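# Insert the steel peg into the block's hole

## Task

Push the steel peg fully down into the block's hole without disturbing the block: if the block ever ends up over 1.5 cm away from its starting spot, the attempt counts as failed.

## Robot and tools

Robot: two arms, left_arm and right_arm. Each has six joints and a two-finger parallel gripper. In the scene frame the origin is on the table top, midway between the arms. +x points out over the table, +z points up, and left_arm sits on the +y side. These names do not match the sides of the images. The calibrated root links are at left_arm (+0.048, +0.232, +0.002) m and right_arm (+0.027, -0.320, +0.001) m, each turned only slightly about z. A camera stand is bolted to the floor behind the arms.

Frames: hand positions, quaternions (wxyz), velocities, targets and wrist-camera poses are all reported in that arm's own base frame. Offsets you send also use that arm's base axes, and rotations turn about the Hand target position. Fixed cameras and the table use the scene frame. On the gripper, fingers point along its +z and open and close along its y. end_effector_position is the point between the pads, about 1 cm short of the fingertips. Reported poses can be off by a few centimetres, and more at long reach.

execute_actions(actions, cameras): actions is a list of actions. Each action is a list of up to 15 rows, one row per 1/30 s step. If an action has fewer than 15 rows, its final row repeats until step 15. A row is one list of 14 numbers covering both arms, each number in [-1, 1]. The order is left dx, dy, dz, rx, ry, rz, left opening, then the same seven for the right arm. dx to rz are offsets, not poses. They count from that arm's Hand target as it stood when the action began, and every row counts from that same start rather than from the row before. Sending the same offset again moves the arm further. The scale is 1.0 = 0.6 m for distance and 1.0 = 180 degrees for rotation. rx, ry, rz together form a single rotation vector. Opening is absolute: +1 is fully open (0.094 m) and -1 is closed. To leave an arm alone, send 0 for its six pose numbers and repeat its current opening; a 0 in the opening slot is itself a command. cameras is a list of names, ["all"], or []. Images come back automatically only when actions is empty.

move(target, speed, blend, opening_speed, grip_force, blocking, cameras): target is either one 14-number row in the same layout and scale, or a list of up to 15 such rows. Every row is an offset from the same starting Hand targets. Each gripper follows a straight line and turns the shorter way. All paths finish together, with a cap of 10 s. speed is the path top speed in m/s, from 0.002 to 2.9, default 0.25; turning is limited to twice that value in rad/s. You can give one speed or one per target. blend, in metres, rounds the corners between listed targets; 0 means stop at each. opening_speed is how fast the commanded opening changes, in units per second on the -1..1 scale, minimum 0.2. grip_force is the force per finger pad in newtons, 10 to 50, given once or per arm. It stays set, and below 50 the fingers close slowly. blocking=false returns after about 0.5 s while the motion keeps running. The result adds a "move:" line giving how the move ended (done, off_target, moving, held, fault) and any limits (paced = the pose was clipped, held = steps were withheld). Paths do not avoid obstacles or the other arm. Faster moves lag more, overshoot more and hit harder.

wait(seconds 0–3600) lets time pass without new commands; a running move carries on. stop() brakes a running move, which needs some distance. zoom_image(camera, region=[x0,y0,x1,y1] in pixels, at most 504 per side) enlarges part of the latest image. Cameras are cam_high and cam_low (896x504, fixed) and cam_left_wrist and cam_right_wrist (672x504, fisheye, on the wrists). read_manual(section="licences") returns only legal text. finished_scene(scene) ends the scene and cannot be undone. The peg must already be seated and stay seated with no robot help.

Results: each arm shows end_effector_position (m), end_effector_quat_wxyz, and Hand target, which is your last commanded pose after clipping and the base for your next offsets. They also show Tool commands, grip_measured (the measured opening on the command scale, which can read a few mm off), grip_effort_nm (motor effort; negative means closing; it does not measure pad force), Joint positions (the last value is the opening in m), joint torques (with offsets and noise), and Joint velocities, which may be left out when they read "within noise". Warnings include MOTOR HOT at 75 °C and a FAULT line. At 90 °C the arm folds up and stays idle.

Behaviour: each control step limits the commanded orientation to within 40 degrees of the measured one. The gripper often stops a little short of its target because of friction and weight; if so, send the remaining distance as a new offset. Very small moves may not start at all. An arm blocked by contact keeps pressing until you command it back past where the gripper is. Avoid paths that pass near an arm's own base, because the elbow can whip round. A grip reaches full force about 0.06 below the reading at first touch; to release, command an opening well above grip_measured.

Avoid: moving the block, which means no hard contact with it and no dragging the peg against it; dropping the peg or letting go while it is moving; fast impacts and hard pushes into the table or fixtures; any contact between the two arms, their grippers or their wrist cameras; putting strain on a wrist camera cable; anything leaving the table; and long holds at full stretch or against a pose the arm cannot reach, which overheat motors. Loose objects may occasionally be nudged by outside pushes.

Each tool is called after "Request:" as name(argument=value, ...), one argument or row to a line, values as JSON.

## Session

Request:
execute_actions(
  actions=[],
  cameras=["all"],
)

Scene clock: 0.00 s.
left_arm: end_effector_position=(+0.2427, -0.0170, +0.2023) grip_measured=+1.000 grip_effort_nm=n/a end_effector_quat_wxyz=(+0.611, -0.004, +0.783, +0.115) | right_arm: end_effector_position=(+0.2220, +0.1184, +0.1337) grip_measured=+1.000 grip_effort_nm=n/a end_effector_quat_wxyz=(+0.573, -0.272, +0.732, +0.249)
Joint positions: left_arm=[-0.635 0.366 0.338 -0.304 -0.8 -0.061 0.094] | right_arm=[-0.048 0.409 0.056 0.037 -0.788 -0.173 0.094]
Joint velocities: within noise
Joint torques (N m): no reading
Heat: left arm: 28 °C; right arm: 31 °C.
Hand target: left_arm +0.2426, -0.0158, +0.2095; +0.617, -0.012, +0.779, +0.112 | right_arm +0.2232, +0.1195, +0.1444; +0.584, -0.280, +0.721, +0.246
Tool commands: left_gripper/opening=+1.0 right_gripper/opening=+1.0
camera_calibration:
cam_left_wrist: T_world_to_cam=[[0.09868, -0.94916, -0.29894, 0.02273], [-0.53671, 0.2022, -0.81918, 0.35374], [0.83798, 0.24128, -0.48947, 0.01638]] pos_world=[0.17388, -0.0539, 0.30458]
cam_right_wrist: T_world_to_cam=[[0.65095, -0.72789, -0.21549, -0.02604], [-0.49271, -0.18917, -0.84938, 0.30259], [0.5775, 0.65908, -0.48178, -0.02931]] pos_world=[0.18296, 0.0576, 0.23728]

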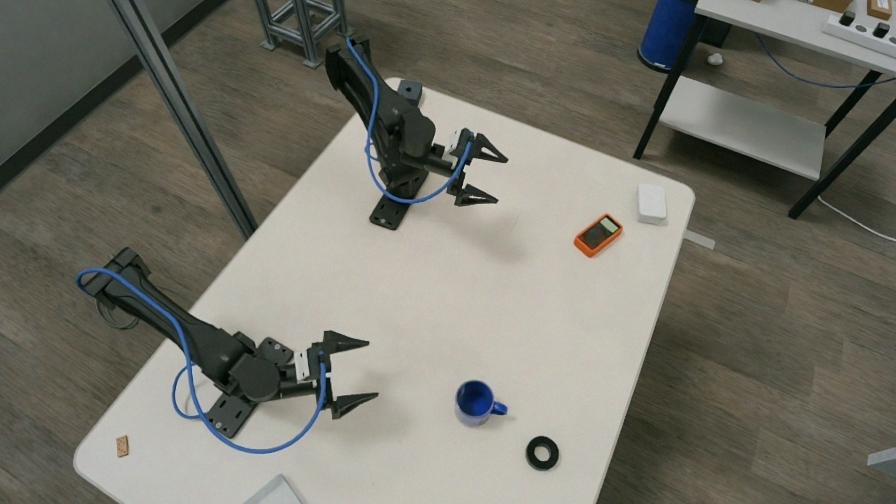

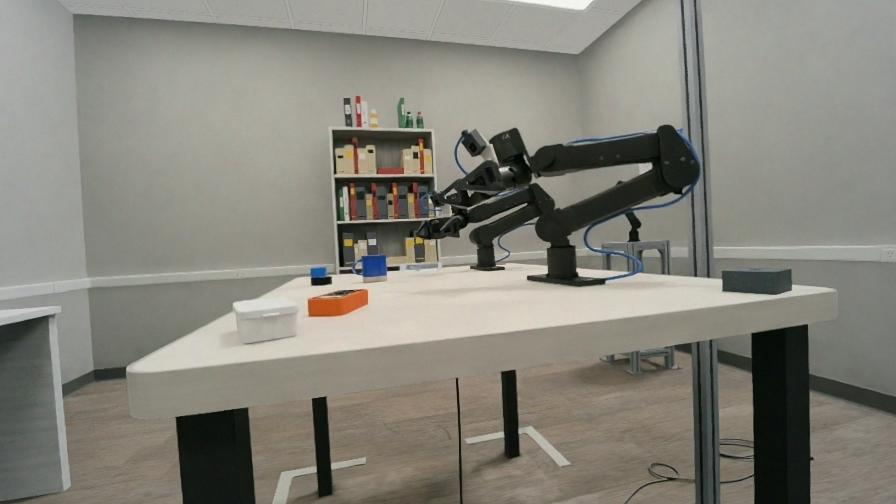

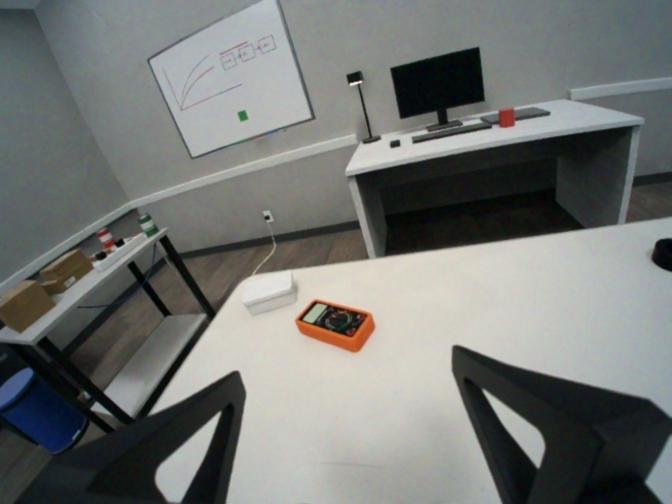

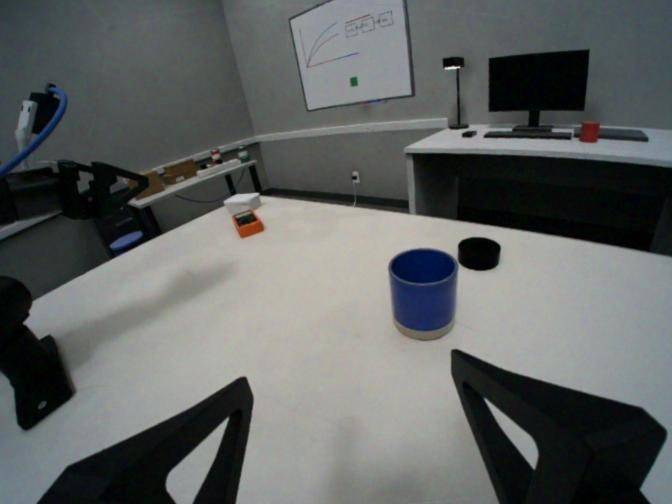

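Request:
move(
  target=[
    [-0.0377,0.2763,0.0508,-0.1806,0.0801,0.2009,1, 0.0113,-0.2325,0.0927,-0.0055,0.2369,-0.1961,1],
    [-0.3043,0.4763,0.0175,-0.3387,0.1502,0.3767,1, -0.0887,-0.4658,0.0593,-0.0111,0.4738,-0.3923,1],
    [-0.5793,0.468,-0.0658,-0.4516,0.2003,0.5023,1, -0.0887,-0.4658,0.0593,-0.0111,0.4738,-0.3923,1],
  ],
  speed=0.35,
  blend=[0.05,0.04,0],
  cameras=["cam_left_wrist","cam_right_wrist"],
)

Scene clock: 24.60 s.
left_arm: end_effector_position=(-0.1030, +0.2598, +0.1622) grip_measured=+1.000 grip_effort_nm=-0.02 end_effector_quat_wxyz=(+0.005, +0.832, -0.554, +0.009) | right_arm: end_effector_position=(+0.1700, -0.1533, +0.1723) grip_measured=+1.000 grip_effort_nm=-0.01 end_effector_quat_wxyz=(-0.006, +0.360, +0.933, +0.010)
Joint positions: left_arm=[1.946 1.626 1.507 -1.472 0.003 -0.02 0.094] | right_arm=[-0.749 1.438 1.367 -1.519 -0.014 -0.012 0.094]
Joint torques (N m): left_arm=[0.24 -6.63 8.65 0.35 -0.08 0.08] | right_arm=[-0.59 -3.59 7.5 0.18 0.13 0.08]
Heat: left arm: 30 °C; right arm: 34 °C.
Hand target: left_arm -0.1050, +0.2650, +0.1700; +0.001, +0.827, -0.562, +0.000 | right_arm +0.1700, -0.1600, +0.1800; +0.000, +0.367, +0.930, +0.000
Off the commanded pose: left_arm 0.010 m, 2 deg | right_arm 0.010 m, 2 deg.
move: done
cam_left_wrist: T_world_to_cam=[[0.96592, 0.25813, 0.01935, 0.03167], [0.23981, -0.92049, 0.30852, 0.26828], [0.09745, -0.29336, -0.95102, 0.35717]] pos_world=[-0.12973, 0.34356, 0.25629]
cam_right_wrist: T_world_to_cam=[[-0.78441, -0.6198, -0.02338, 0.04581], [-0.59549, 0.74203, 0.30786, 0.21916], [-0.17346, 0.25541, -0.95115, 0.34503]] pos_world=[0.22629, -0.22236, 0.26177]

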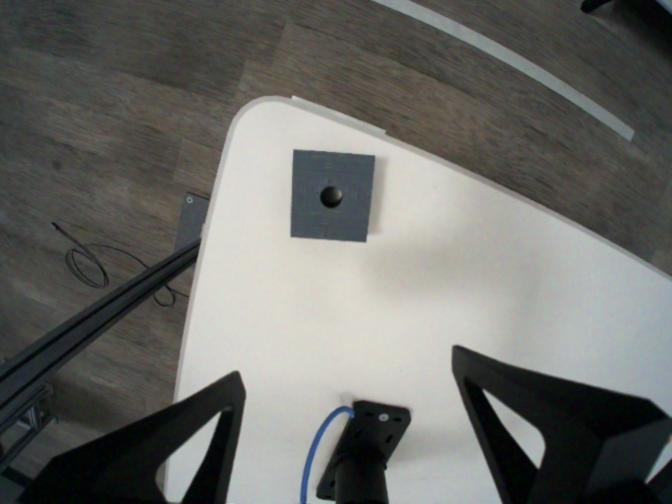

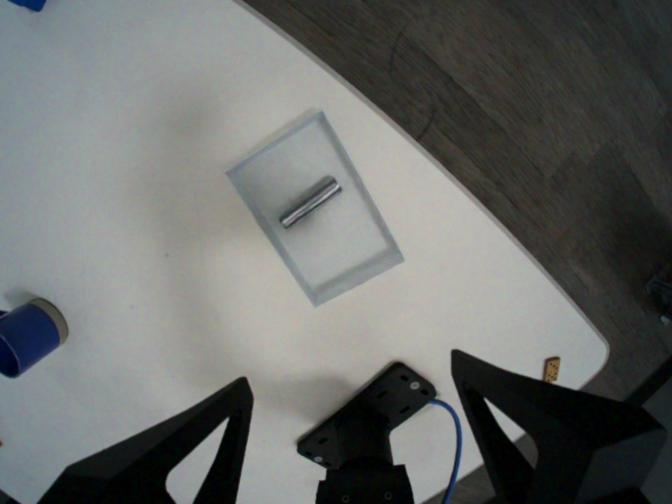

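Request:
zoom_image(
  camera="cam_right_wrist",
  region=[220, 100, 410, 310],
)

Request:
zoom_image(
  camera="cam_left_wrist",
  region=[270, 130, 400, 260],
)

Scaled by 2.400 from the camera's image (finer frame: 960x720).

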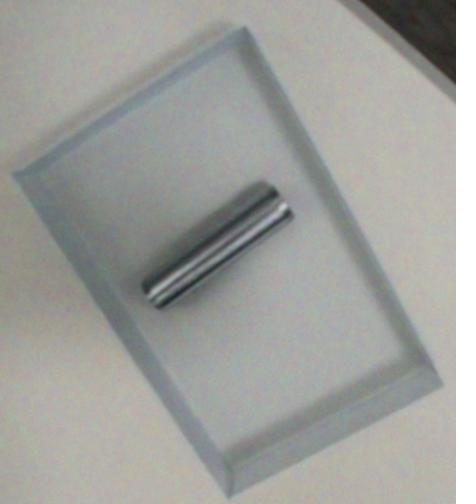

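Scaled by 3.877 from the camera's image (finer frame: 960x720).

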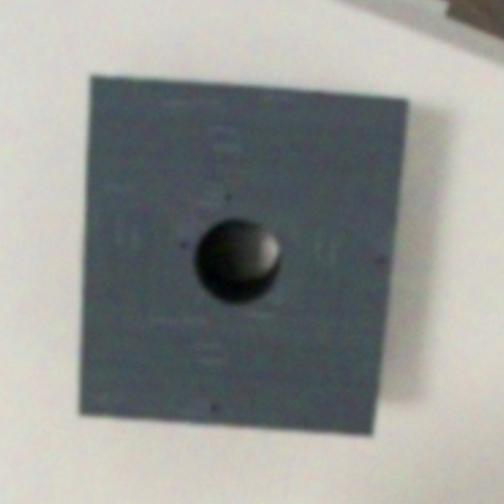

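Request:
move(
  target=[
    [0.3083,-0.0083,0.0833,0.0996,-0.0545,-0.24,1, 0.06,-0.034,-0.06,0,0,-0.2,-0.362],
    [0.5917,-0.3583,0.1333,0.2213,-0.1212,-0.5335,-0.1, 0.099,-0.0565,-0.2167,0,0,-0.3483,-0.362],
  ],
  speed=0.3,
  blend=[0.04,0],
  cameras=["cam_right_wrist"],
)

Request:
zoom_image(
  camera="cam_right_wrist",
  region=[250, 270, 450, 470],
)

Scene clock: 80.20 s.
left_arm: end_effector_position=(+0.2431, +0.0493, +0.2481) grip_measured=-0.098 grip_effort_nm=-0.12 end_effector_quat_wxyz=(+0.327, -0.087, +0.940, +0.033) | right_arm: end_effector_position=(+0.2255, -0.1917, +0.0528) grip_measured=-0.360 grip_effort_nm=-0.09 end_effector_quat_wxyz=(-0.007, +0.797, +0.604, +0.007)
Joint positions: left_arm=[0.199 0.949 1.166 -1.118 0.004 0.014 0.042] | right_arm=[-0.718 1.718 1.17 -1.034 -0.017 1.125 0.03]
Joint torques (N m): left_arm=[-0.39 -0.28 5.08 2.07 -0.05 -0.11] | right_arm=[0.62 -5.93 4.48 0.56 0.12 0.11]
Heat: left arm: 32 °C; right arm: 35 °C.
Hand target: left_arm +0.2500, +0.0500, +0.2500; +0.340, -0.090, +0.935, +0.033 | right_arm +0.2294, -0.1939, +0.0500; +0.000, +0.797, +0.604, +0.000
Off the commanded pose: left_arm 0.007 m, 2 deg | right_arm 0.005 m, 1 deg.
move: done
cam_right_wrist: T_world_to_cam=[[-0.90598, 0.42327, -0.00654, 0.28924], [0.40109, 0.86323, 0.30654, 0.11609], [0.1354, 0.2751, -0.95183, 0.18499]] pos_world=[0.19044, -0.27354, 0.14239]

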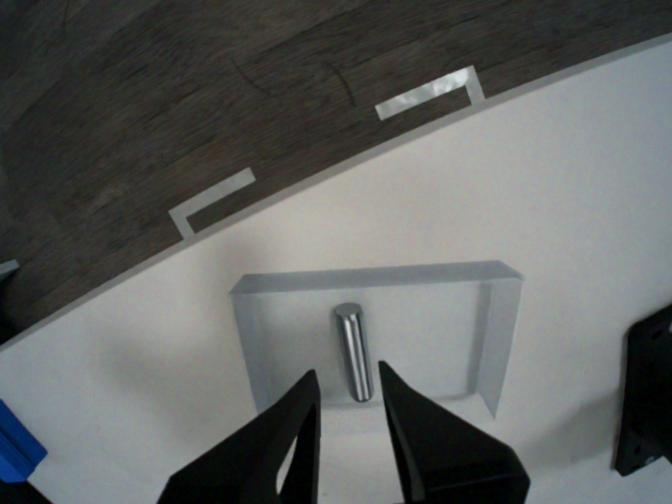

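Scaled by 2.520 from the camera's image (finer frame: 960x720).

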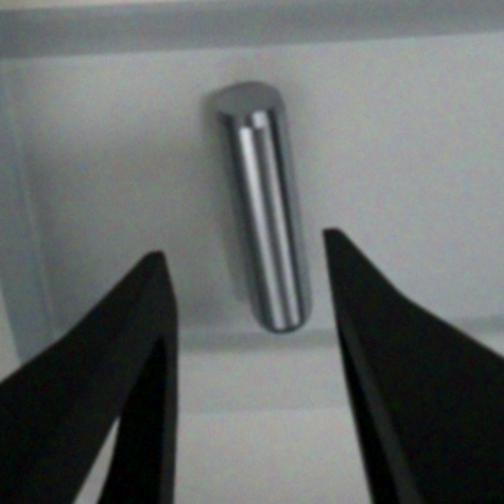

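Request:
move(
  target=[
    [0,0,0,0,0,0,-0.1, -0.0085,-0.0037,-0.0792,0,0,-0.0056,-0.362],
    [0,0,0,0,0,0,-0.1, -0.0085,-0.0037,-0.0792,0,0,-0.0056,-0.85],
  ],
  speed=0.07,
  opening_speed=0.5,
  cameras=["cam_right_wrist"],
)

Request:
zoom_image(
  camera="cam_right_wrist",
  region=[260, 310, 440, 490],
)

Scene clock: 104.50 s.
left_arm: end_effector_position=(+0.2431, +0.0493, +0.2481) grip_measured=-0.098 grip_effort_nm=-0.12 end_effector_quat_wxyz=(+0.327, -0.087, +0.940, +0.033) | right_arm: end_effector_position=(+0.2239, -0.1903, +0.0054) grip_measured=-0.649 grip_effort_nm=-1.04 end_effector_quat_wxyz=(-0.007, +0.797, +0.604, +0.007)
Joint positions: left_arm=[0.199 0.949 1.166 -1.118 0.004 0.014 0.042] | right_arm=[-0.718 1.782 1.042 -0.842 -0.017 1.126 0.016]
Joint torques (N m): left_arm=[-0.4 -0.42 5.19 2.07 -0.08 -0.12] | right_arm=[-0.54 -5.96 4.22 0.54 0.13 0.11]
Heat: left arm: 30 °C; right arm: 33 °C.
Hand target: left_arm +0.2500, +0.0500, +0.2500; +0.340, -0.090, +0.935, +0.033 | right_arm +0.2243, -0.1961, +0.0025; +0.000, +0.803, +0.597, +0.000
Off the commanded pose: left_arm 0.007 m, 2 deg | right_arm 0.007 m, 2 deg.
move: done
cam_right_wrist: T_world_to_cam=[[-0.90531, 0.42471, -0.00649, 0.28693], [0.40247, 0.86259, 0.30651, 0.12962], [0.13578, 0.27488, -0.95184, 0.13957]] pos_world=[0.18864, -0.27204, 0.09498]

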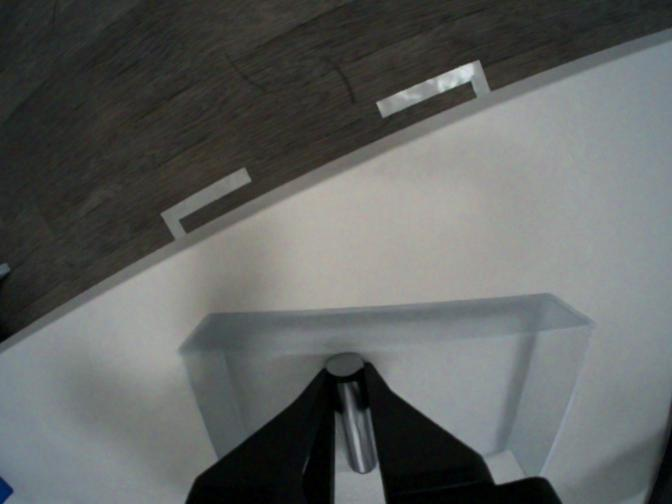

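Scaled by 2.800 from the camera's image (finer frame: 960x720).

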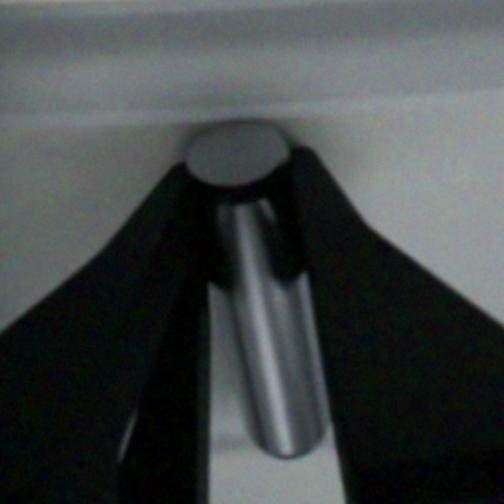

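Request:
move(
  target=[
    [-0.03,-0.15,0,-0.012,-0.025,-0.08,-0.1, 0,0,0.2,0,0,0,-0.85],
    [-0.1,-0.42,-0.015,-0.036,-0.074,-0.24,-0.1, 0.0595,0.2768,0.2625,0.04,0,0.15,-0.85],
    [-0.1567,-0.6883,-0.0317,-0.0597,-0.1234,-0.4024,-0.1, 0.0842,0.5107,0.2458,0.1702,0.0229,0.2642,-0.85],
  ],
  speed=0.25,
  blend=[0.03,0.05,0],
  cameras=["cam_left_wrist","cam_right_wrist"],
)

Request:
zoom_image(
  camera="cam_left_wrist",
  region=[250, 200, 450, 400],
)

Scene clock: 141.33 s.
left_arm: end_effector_position=(+0.1560, -0.3552, +0.2204) grip_measured=-0.098 grip_effort_nm=-0.12 end_effector_quat_wxyz=(+0.433, +0.444, +0.741, -0.257) | right_arm: end_effector_position=(+0.2734, +0.1057, +0.1403) grip_measured=-0.650 grip_effort_nm=-1.04 end_effector_quat_wxyz=(-0.209, +0.472, +0.848, +0.121)
Joint positions: left_arm=[-1.217 1.179 0.865 -0.205 -0.123 -0.066 0.042] | right_arm=[0.101 1.807 1.538 -1.522 -0.439 1.067 0.016]
Joint torques (N m): left_arm=[-0.02 -3.32 7.64 2.52 0.09 0.07] | right_arm=[0.2 -6.6 7.32 -0.39 -0.46 -0.03]
Heat: left arm: 29 °C; right arm: 33 °C.
Hand target: left_arm +0.1560, -0.3630, +0.2310; +0.447, +0.442, +0.729, -0.271 | right_arm +0.2748, +0.1103, +0.1500; -0.226, +0.469, +0.845, +0.126
Off the commanded pose: left_arm 0.013 m, 3 deg | right_arm 0.011 m, 2 deg.
joint sent to its limit (right arm) — joint 4 (wrist pitch), lower limit. The joint targets are off in position, not in orientation.
move: off_target (left_arm, right_arm)
cam_left_wrist: T_world_to_cam=[[-0.90948, -0.40003, -0.1132, 0.02702], [-0.22157, 0.6968, -0.68219, 0.48684], [0.35177, -0.59536, -0.72236, 0.00949]] pos_world=[0.12911, -0.32277, 0.34203]
cam_right_wrist: T_world_to_cam=[[-0.91876, -0.39077, 0.05634, 0.28805], [-0.24334, 0.67285, 0.69861, -0.04532], [-0.31091, 0.62814, -0.71328, 0.2312]] pos_world=[0.3255, -0.00217, 0.18035]

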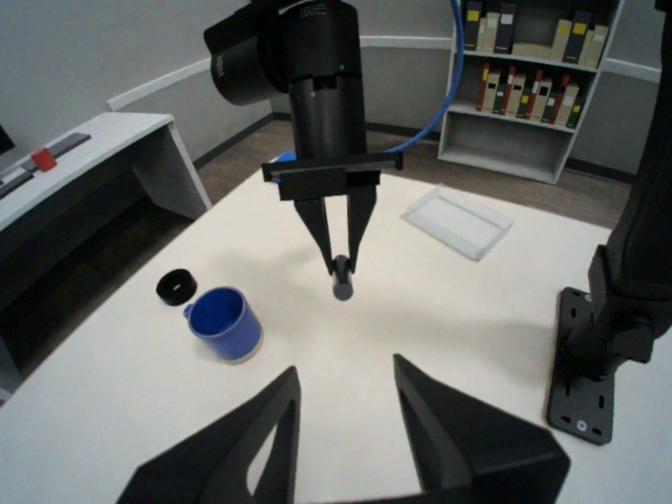

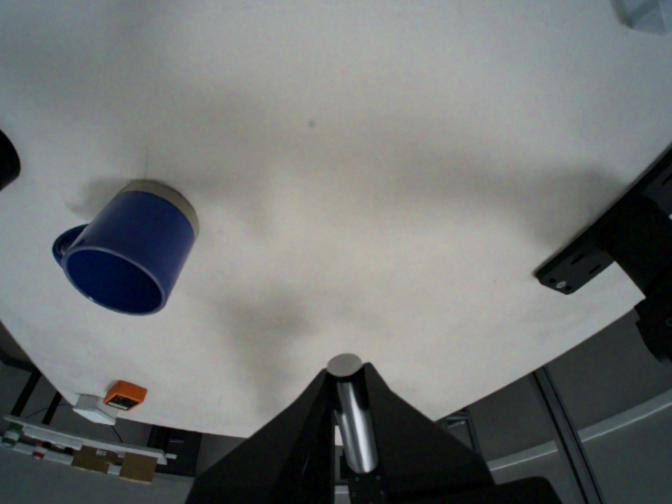

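Scaled by 2.520 from the camera's image (finer frame: 960x720).

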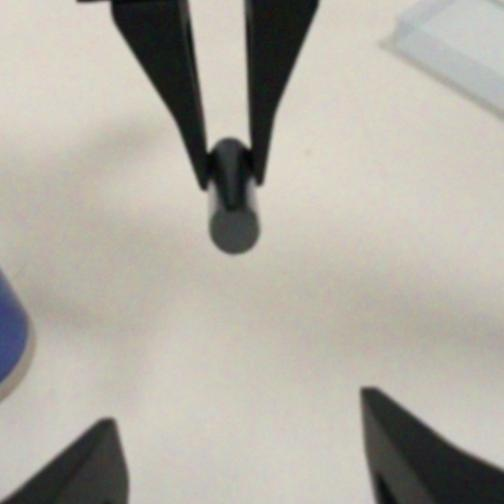

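Request:
move(
  target=[0.0873,-0.1688,-0.0793,-0.0197,-0.0103,0,-0.1, 0,0,0,0,0,0,-0.85],
  speed=0.1,
  cameras=["cam_left_wrist"],
)

Request:
zoom_image(
  camera="cam_left_wrist",
  region=[250, 260, 450, 460],
)

Scene clock: 164.03 s.
left_arm: end_effector_position=(+0.1992, -0.4519, +0.1628) grip_measured=-0.098 grip_effort_nm=-0.12 end_effector_quat_wxyz=(+0.448, +0.443, +0.728, -0.270) | right_arm: end_effector_position=(+0.2734, +0.1057, +0.1403) grip_measured=-0.650 grip_effort_nm=-1.04 end_effector_quat_wxyz=(-0.209, +0.472, +0.848, +0.121)
Joint positions: left_arm=[-1.191 1.653 0.982 0.2 -0.091 -0.041 0.042] | right_arm=[0.101 1.807 1.538 -1.522 -0.439 1.067 0.016]
Joint torques (N m): left_arm=[0.62 -7.43 9.91 2.55 0.08 0.07] | right_arm=[0.25 -6.63 7.31 -0.4 -0.45 -0.02]
Heat: left arm: 33 °C; right arm: 33 °C.
Hand target: left_arm +0.2084, -0.4643, +0.1834; +0.472, +0.432, +0.713, -0.286 | right_arm +0.2748, +0.1103, +0.1500; -0.226, +0.469, +0.845, +0.126
Off the commanded pose: left_arm 0.026 m, 4 deg | right_arm 0.011 m, 2 deg.
joint sent to its limit (right arm) — joint 4 (wrist pitch), lower limit. The joint targets are off in position, not in orientation.
move: off_target (left_arm)
cam_left_wrist: T_world_to_cam=[[-0.91245, -0.39196, -0.11749, 0.02621], [-0.19674, 0.67199, -0.71395, 0.51346], [0.35879, -0.62833, -0.69027, -0.12643]] pos_world=[0.17029, -0.41421, 0.28239]

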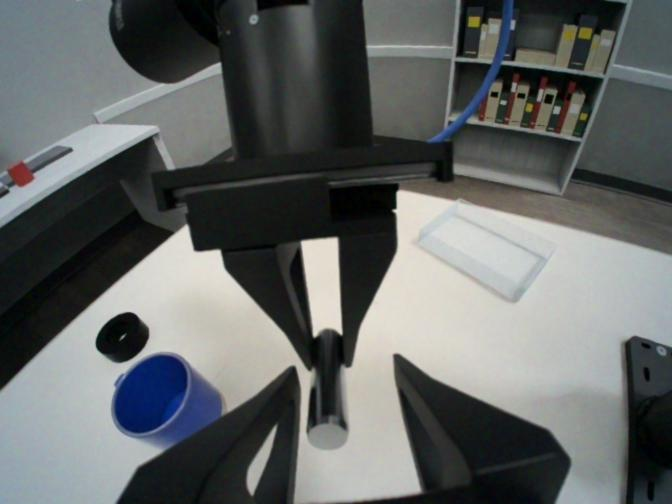

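Scaled by 2.520 from the camera's image (finer frame: 960x720).

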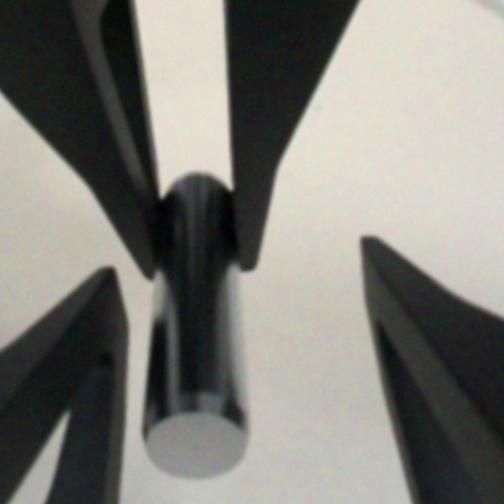

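Request:
move(
  target=[0.0102,0.0118,-0.012,0,0,0,-0.1, 0,0,0,0,0,0,-0.85],
  speed=0.08,
  cameras=["cam_left_wrist"],
)

Request:
zoom_image(
  camera="cam_left_wrist",
  region=[250, 260, 450, 460],
)

Scene clock: 185.63 s.
left_arm: end_effector_position=(+0.2128, -0.4498, +0.1699) grip_measured=-0.098 grip_effort_nm=-0.12 end_effector_quat_wxyz=(+0.460, +0.434, +0.724, -0.276) | right_arm: end_effector_position=(+0.2734, +0.1057, +0.1403) grip_measured=-0.650 grip_effort_nm=-1.04 end_effector_quat_wxyz=(-0.209, +0.472, +0.848, +0.121)
Joint positions: left_arm=[-1.155 1.653 0.982 0.232 -0.068 -0.032 0.042] | right_arm=[0.101 1.807 1.538 -1.522 -0.439 1.067 0.016]
Joint torques (N m): left_arm=[0.36 -7.39 7.25 2.58 0.09 0.07] | right_arm=[0.32 -6.6 7.24 -0.4 -0.48 -0.01]
Heat: left arm: 35 °C; right arm: 33 °C.
Hand target: left_arm +0.2145, -0.4572, +0.1762; +0.472, +0.432, +0.713, -0.286 | right_arm +0.2748, +0.1103, +0.1500; -0.226, +0.469, +0.845, +0.126
Off the commanded pose: left_arm 0.010 m, 2 deg | right_arm 0.011 m, 2 deg.
joint sent to its limit (right arm) — joint 4 (wrist pitch), lower limit. The joint targets are off in position, not in orientation.
move: done
cam_left_wrist: T_world_to_cam=[[-0.90701, -0.40508, -0.1151, 0.03276], [-0.19619, 0.64832, -0.73566, 0.51274], [0.37262, -0.64467, -0.6675, -0.13919]] pos_world=[0.18217, -0.40887, 0.28806]

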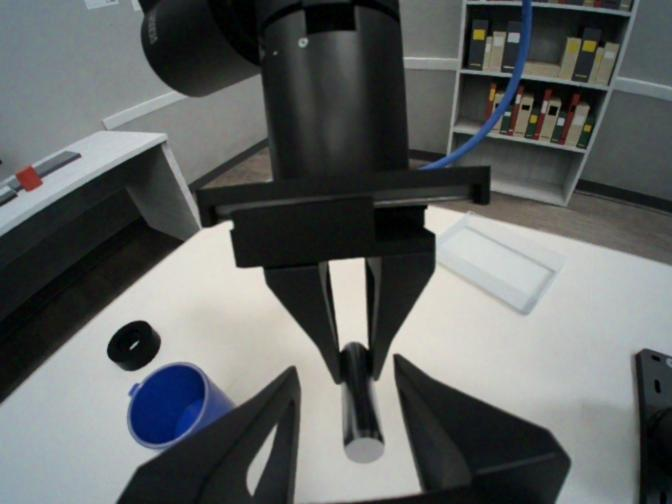

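Scaled by 2.520 from the camera's image (finer frame: 960x720).

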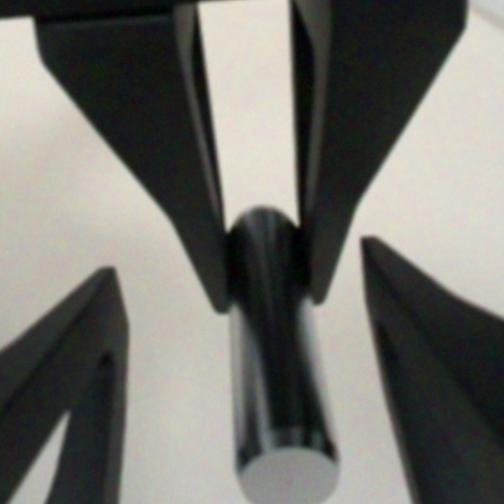

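Request:
move(
  target=[-0.0107,0.0057,-0.0245,0.0157,0.0083,0,-0.1, 0,0,0,0,0,0,-0.85],
  speed=0.08,
  cameras=["cam_left_wrist"],
)

Request:
zoom_image(
  camera="cam_left_wrist",
  region=[250, 260, 450, 460],
)

Scene clock: 205.23 s.
left_arm: end_effector_position=(+0.2116, -0.4508, +0.1662) grip_measured=-0.098 grip_effort_nm=-0.12 end_effector_quat_wxyz=(+0.457, +0.436, +0.725, -0.275) | right_arm: end_effector_position=(+0.2734, +0.1057, +0.1403) grip_measured=-0.650 grip_effort_nm=-1.04 end_effector_quat_wxyz=(-0.209, +0.472, +0.848, +0.121)
Joint positions: left_arm=[-1.159 1.661 0.982 0.232 -0.068 -0.032 0.042] | right_arm=[0.101 1.807 1.538 -1.522 -0.439 1.067 0.016]
Joint torques (N m): left_arm=[-0.42 -7.71 6.89 2.1 -0.01 0] | right_arm=[0.27 -6.65 7.34 -0.4 -0.45 -0.01]
Heat: left arm: 35 °C; right arm: 33 °C.
Hand target: left_arm +0.2081, -0.4538, +0.1615; +0.452, +0.440, +0.726, -0.274 | right_arm +0.2748, +0.1103, +0.1500; -0.226, +0.469, +0.845, +0.126
Off the commanded pose: left_arm 0.007 m, 1 deg | right_arm 0.011 m, 2 deg.
joint sent to its limit (right arm) — joint 4 (wrist pitch), lower limit. The joint targets are off in position, not in orientation.
move: done
cam_left_wrist: T_world_to_cam=[[-0.90859, -0.4015, -0.11518, 0.03284], [-0.19643, 0.65409, -0.73047, 0.51222], [0.36862, -0.64107, -0.67316, -0.13842]] pos_world=[0.18147, -0.41058, 0.28477]

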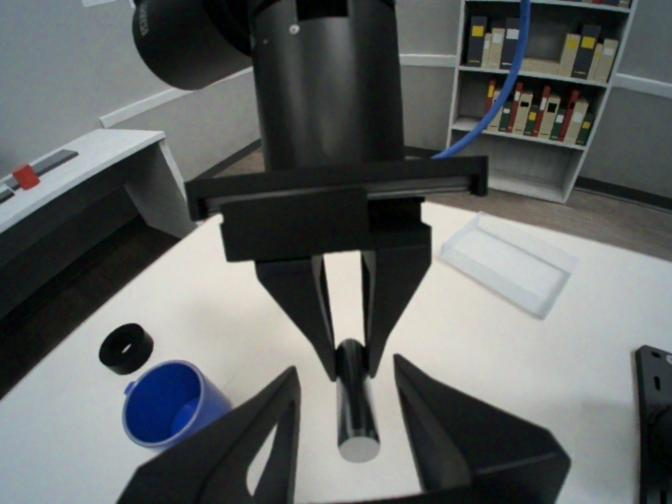

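Scaled by 2.520 from the camera's image (finer frame: 960x720).

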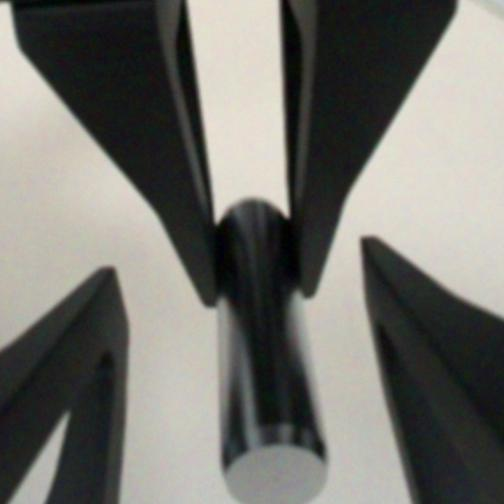

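Request:
move(
  target=[-0.0125,0.0052,-0.0225,0.003,0.0016,0,-0.1, 0,0,0,0,0,0,-0.85],
  speed=0.08,
  cameras=["cam_left_wrist"],
)

Request:
zoom_image(
  camera="cam_left_wrist",
  region=[250, 260, 450, 460],
)

Scene clock: 224.33 s.
left_arm: end_effector_position=(+0.1996, -0.4489, +0.1495) grip_measured=-0.098 grip_effort_nm=-0.12 end_effector_quat_wxyz=(+0.443, +0.449, +0.728, -0.269) | right_arm: end_effector_position=(+0.2734, +0.1057, +0.1403) grip_measured=-0.650 grip_effort_nm=-1.04 end_effector_quat_wxyz=(-0.209, +0.472, +0.848, +0.121)
Joint positions: left_arm=[-1.182 1.667 0.951 0.232 -0.074 -0.032 0.042] | right_arm=[0.101 1.807 1.538 -1.522 -0.439 1.067 0.016]
Joint torques (N m): left_arm=[-0.39 -7.82 5.68 2.43 -0.11 -0.09] | right_arm=[0.27 -6.61 7.31 -0.4 -0.47 -0.01]
Heat: left arm: 34 °C; right arm: 33 °C.
Hand target: left_arm +0.2006, -0.4506, +0.1480; +0.448, +0.441, +0.729, -0.272 | right_arm +0.2748, +0.1103, +0.1500; -0.226, +0.469, +0.845, +0.126
Off the commanded pose: left_arm 0.003 m, 1 deg | right_arm 0.011 m, 2 deg.
joint sent to its limit (right arm) — joint 4 (wrist pitch), lower limit. The joint targets are off in position, not in orientation.
move: done
cam_left_wrist: T_world_to_cam=[[-0.91685, -0.38138, -0.11809, 0.0319], [-0.19315, 0.68258, -0.70482, 0.50475], [0.34941, -0.6234, -0.69949, -0.12842]] pos_world=[0.17161, -0.41243, 0.2697]

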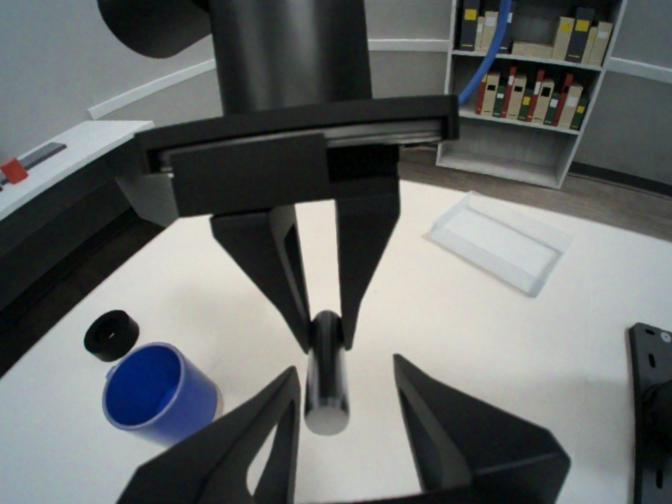

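Scaled by 2.520 from the camera's image (finer frame: 960x720).

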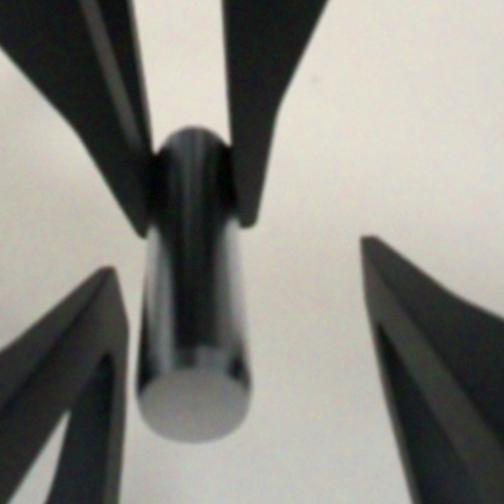

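Request:
move(
  target=[0,0,0,0,0,0,-0.85, 0,0,0,0,0,0,-0.85],
  opening_speed=0.35,
  cameras=["cam_left_wrist"],
)

Request:
zoom_image(
  camera="cam_left_wrist",
  region=[250, 260, 450, 460],
)

Scene clock: 236.97 s.
left_arm: end_effector_position=(+0.2039, -0.4468, +0.1496) grip_measured=-0.681 grip_effort_nm=-1.05 end_effector_quat_wxyz=(+0.446, +0.444, +0.731, -0.263) | right_arm: end_effector_position=(+0.2720, +0.1056, +0.1406) grip_measured=-0.650 grip_effort_nm=-1.04 end_effector_quat_wxyz=(-0.211, +0.472, +0.848, +0.120)
Joint positions: left_arm=[-1.177 1.667 0.951 0.232 -0.088 -0.032 0.015] | right_arm=[0.101 1.807 1.538 -1.528 -0.439 1.067 0.016]
Joint torques (N m): left_arm=[-0.29 -7.88 5.75 2.41 0 -0.09] | right_arm=[0.27 -6.6 7.28 -0.33 -0.46 -0.01]
Heat: left arm: 35 °C; right arm: 33 °C.
Hand target: left_arm +0.2006, -0.4506, +0.1480; +0.448, +0.441, +0.729, -0.272 | right_arm +0.2748, +0.1103, +0.1500; -0.226, +0.469, +0.845, +0.126
Off the commanded pose: left_arm 0.005 m, 1 deg | right_arm 0.011 m, 2 deg.
joint sent to its limit (right arm) — joint 4 (wrist pitch), lower limit. The joint targets are off in position, not in orientation.
move: done
cam_left_wrist: T_world_to_cam=[[-0.90959, -0.39646, -0.12437, 0.02936], [-0.20053, 0.68101, -0.70428, 0.50501], [0.36391, -0.61567, -0.69894, -0.12808]] pos_world=[0.17458, -0.41113, 0.26981]

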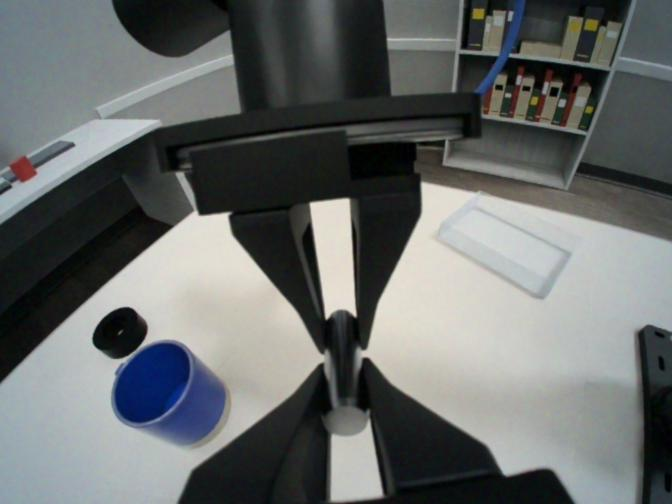

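Scaled by 2.520 from the camera's image (finer frame: 960x720).

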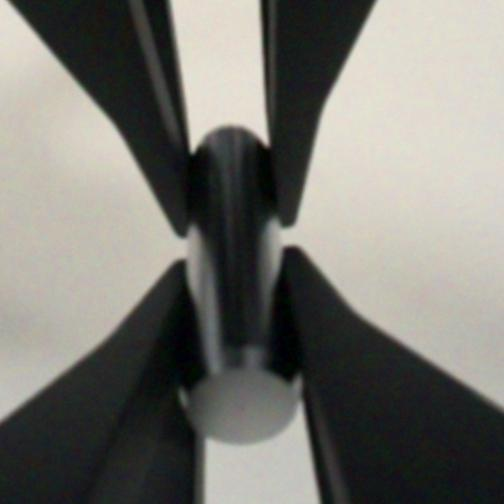

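Request:
move(
  target=[
    [0,0,0,0,0,0,-0.85, 0,0,0,0,0,0,-0.25],
    [0,0,0,0,0,0,-0.85, 0.0408,-0.0672,0.1473,0,0,0,-0.25],
    [-0.0167,0.15,0.15,0,0,0,-0.85, 0.0333,-0.3,0.15,0,0,0,-0.25],
  ],
  speed=0.2,
  blend=[0,0.02,0],
  cameras=["cam_left_wrist","cam_high"],
)

Request:
zoom_image(
  camera="cam_left_wrist",
  region=[250, 260, 450, 460],
)

Scene clock: 250.13 s.
left_arm: end_effector_position=(+0.1932, -0.3606, +0.2194) grip_measured=-0.681 grip_effort_nm=-1.05 end_effector_quat_wxyz=(+0.436, +0.441, +0.740, -0.259) | right_arm: end_effector_position=(+0.2958, -0.0719, +0.2241) grip_measured=-0.252 grip_effort_nm=0.09 end_effector_quat_wxyz=(+0.029, +0.537, +0.822, +0.188)
Joint positions: left_arm=[-1.086 1.261 0.905 -0.152 -0.011 -0.005 0.015] | right_arm=[-0.456 1.615 1.693 -1.539 -0.367 0.723 0.035]
Joint torques (N m): left_arm=[0.53 -7.49 8.65 2 0.12 0.07] | right_arm=[0.66 -7.73 7.36 0.36 -0.03 -0.07]
Heat: left arm: 36 °C; right arm: 33 °C.
Hand target: left_arm +0.1906, -0.3606, +0.2380; +0.448, +0.441, +0.729, -0.272 | right_arm +0.2948, -0.0697, +0.2400; -0.226, +0.469, +0.845, +0.126
Off the commanded pose: left_arm 0.019 m, 2 deg | right_arm 0.016 m, 31 deg.
joint sent to its limit (right arm) — joint 4 (wrist pitch), lower limit. The joint targets are off in position and orientation.
move: off_target (left_arm, right_arm)
cam_left_wrist: T_world_to_cam=[[-0.90817, -0.40343, -0.11171, 0.0568], [-0.22214, 0.69065, -0.68822, 0.49739], [0.3548, -0.6002, -0.71685, -0.01107]] pos_world=[0.166, -0.32726, 0.34072]
Images, in order (width x height): cam_high 896x504, cam_left_wrist 672x504.

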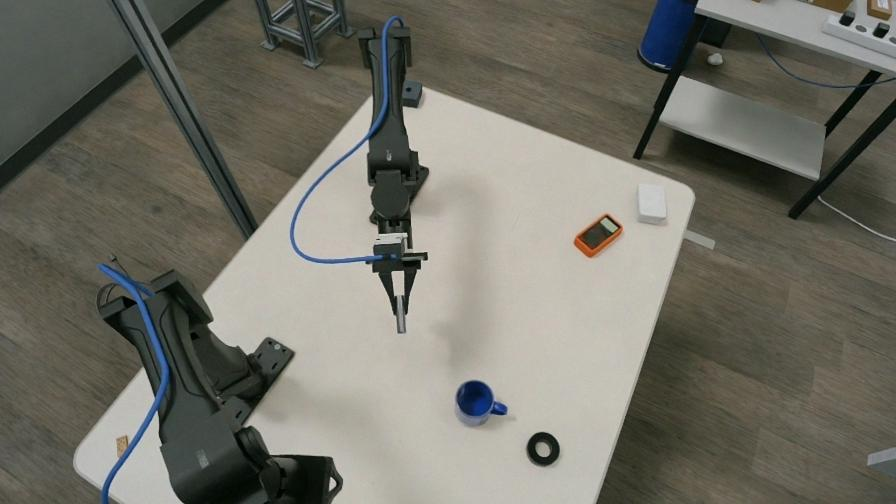

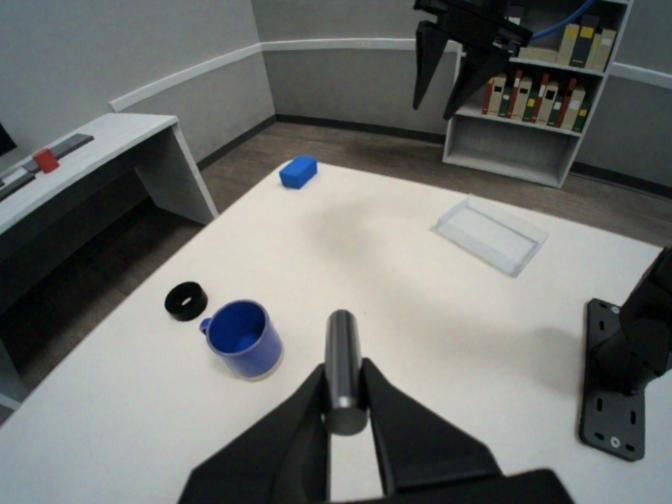

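Scaled by 2.520 from the camera's image (finer frame: 960x720).

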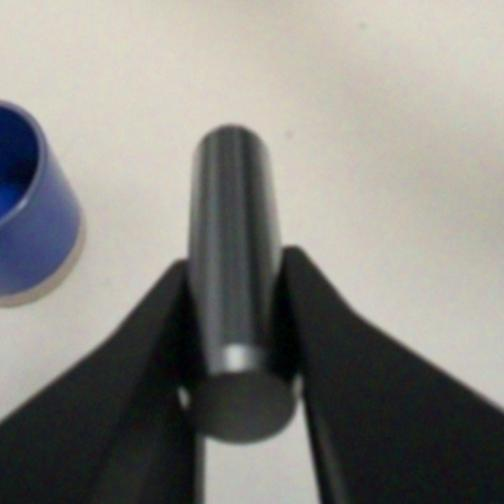

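Request:
move(
  target=[
    [0.1323,0.4343,0.02,0.0872,0.0989,0.2322,-0.85, -0.0747,-0.1338,-0.1,-0.1173,-0.1208,0.1525,-0.25],
    [0.0157,0.8843,0.02,0.0512,0.256,0.5414,-0.85, -0.0747,-0.1338,-0.1,-0.1173,-0.1208,0.1525,-0.25],
  ],
  speed=0.35,
  blend=[0.05,0],
)

Scene clock: 274.47 s.
left_arm: end_effector_position=(+0.1983, +0.1674, +0.2368) grip_measured=-0.681 grip_effort_nm=-1.05 end_effector_quat_wxyz=(+0.164, -0.342, +0.924, +0.057) | right_arm: end_effector_position=(+0.2501, -0.1429, +0.1807) grip_measured=-0.252 grip_effort_nm=0.08 end_effector_quat_wxyz=(-0.004, +0.258, +0.966, +0.008)
Joint positions: left_arm=[0.699 1.274 1.447 -1.394 0.003 -0.011 0.015] | right_arm=[-0.531 1.662 1.621 -1.542 -0.014 -0.009 0.035]
Joint torques (N m): left_arm=[0.51 -3.52 9.21 1.06 -0.05 0.08] | right_arm=[-0.61 -5.91 4.52 0.5 0.15 -0.07]
Heat: left arm: 34 °C; right arm: 35 °C.
Hand target: left_arm +0.2000, +0.1699, +0.2500; +0.179, -0.336, +0.923, +0.066 | right_arm +0.2499, -0.1500, +0.1800; +0.000, +0.259, +0.966, -0.001
Off the commanded pose: left_arm 0.014 m, 2 deg | right_arm 0.007 m, 1 deg.
move: off_target (left_arm)

Request:
move(
  target=[
    [-0.2833,0.2002,-0.0833,-0.0856,0.045,0.2427,-0.85, 0,0,0,0,0,0,-0.25],
    [-0.5548,0.2475,-0.24,-0.144,0.0354,0.3934,-0.85, 0,0,0,0,0,0,-0.25],
  ],
  speed=[0.3, 0.2],
  blend=[0.04, 0],
  cameras=["cam_left_wrist","cam_low","cam_high"],
)

Request:
zoom_image(
  camera="cam_left_wrist",
  region=[270, 230, 420, 380],
)

Request:
zoom_image(
  camera="cam_low",
  region=[700, 210, 820, 310],
)

Request:
zoom_image(
  camera="cam_high",
  region=[380, 50, 440, 120],
)

Scene clock: 287.03 s.
left_arm: end_effector_position=(-0.1285, +0.3044, +0.0994) grip_measured=-0.681 grip_effort_nm=-1.05 end_effector_quat_wxyz=(+0.027, +0.828, -0.559, +0.043) | right_arm: end_effector_position=(+0.2501, -0.1429, +0.1807) grip_measured=-0.252 grip_effort_nm=0.08 end_effector_quat_wxyz=(-0.004, +0.258, +0.966, +0.008)
Joint positions: left_arm=[1.968 1.897 1.577 -1.353 0.001 0.014 0.015] | right_arm=[-0.531 1.662 1.621 -1.542 -0.014 -0.009 0.035]
Joint torques (N m): left_arm=[-0.02 -9.46 8.79 0.45 -0.04 -0.09] | right_arm=[-0.69 -5.9 4.52 0.48 0.12 -0.06]
Heat: left arm: 33 °C; right arm: 34 °C.
Hand target: left_arm -0.1329, +0.3184, +0.1060; +0.014, +0.829, -0.559, +0.022 | right_arm +0.2499, -0.1500, +0.1800; +0.000, +0.259, +0.966, -0.001
Off the commanded pose: left_arm 0.016 m, 3 deg | right_arm 0.007 m, 1 deg.
move: off_target (left_arm)
cam_left_wrist: T_world_to_cam=[[0.96825, 0.24812, 0.03042, 0.04818], [0.21788, -0.89731, 0.38388, 0.31735], [0.12254, -0.36506, -0.92288, 0.33517]] pos_world=[-0.15687, 0.39517, 0.18603]
Images, in order (width x height): cam_high 896x504, cam_low 896x504, cam_left_wrist 672x504.

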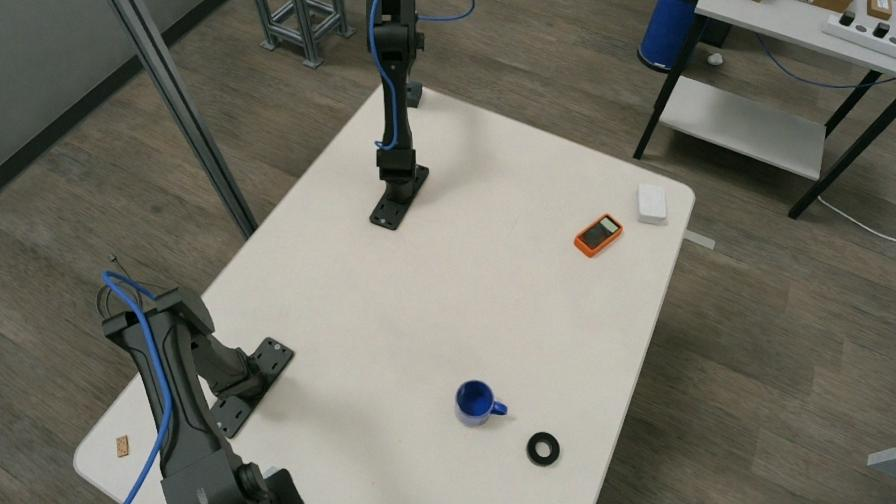

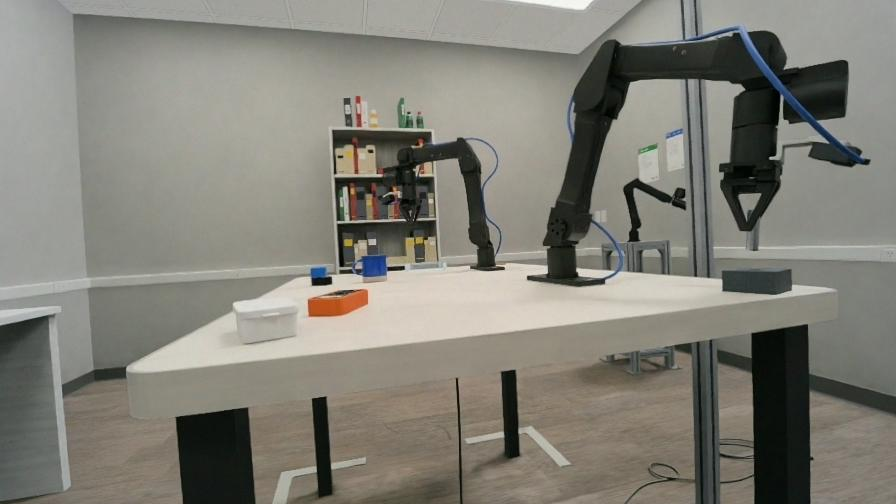

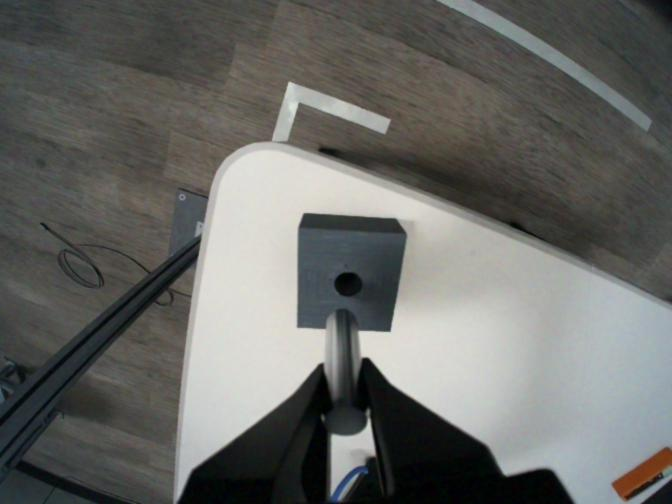

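Scaled by 3.360 from the camera's image (finer frame: 960x720).

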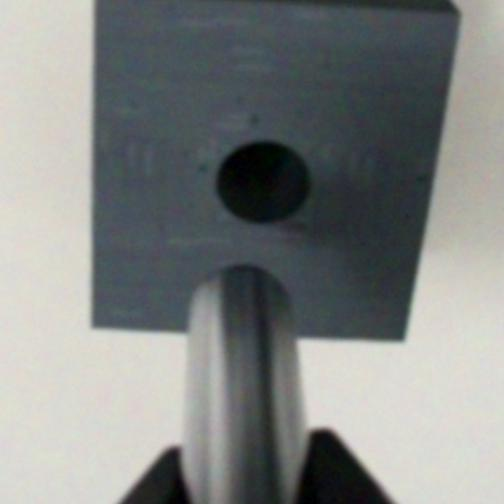

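Scaled by 4.200 from the camera's image (finer frame: 1280x720).

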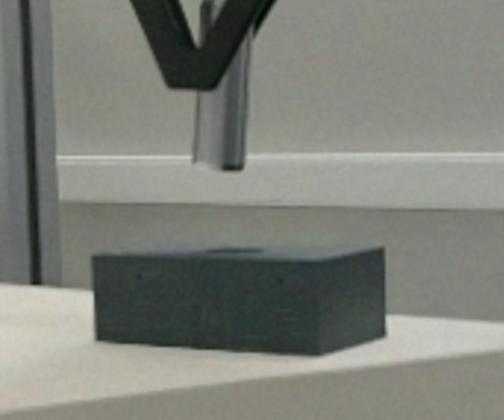

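Scaled by 7.200 from the camera's image (finer frame: 1280x720).

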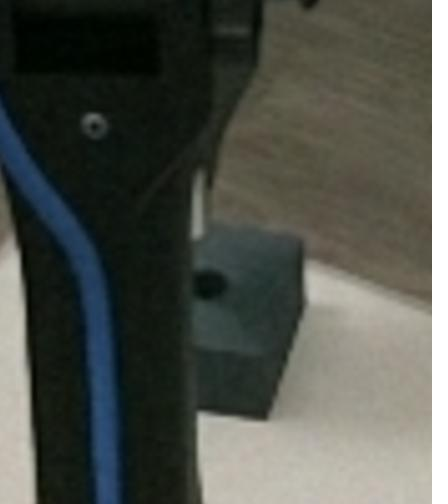

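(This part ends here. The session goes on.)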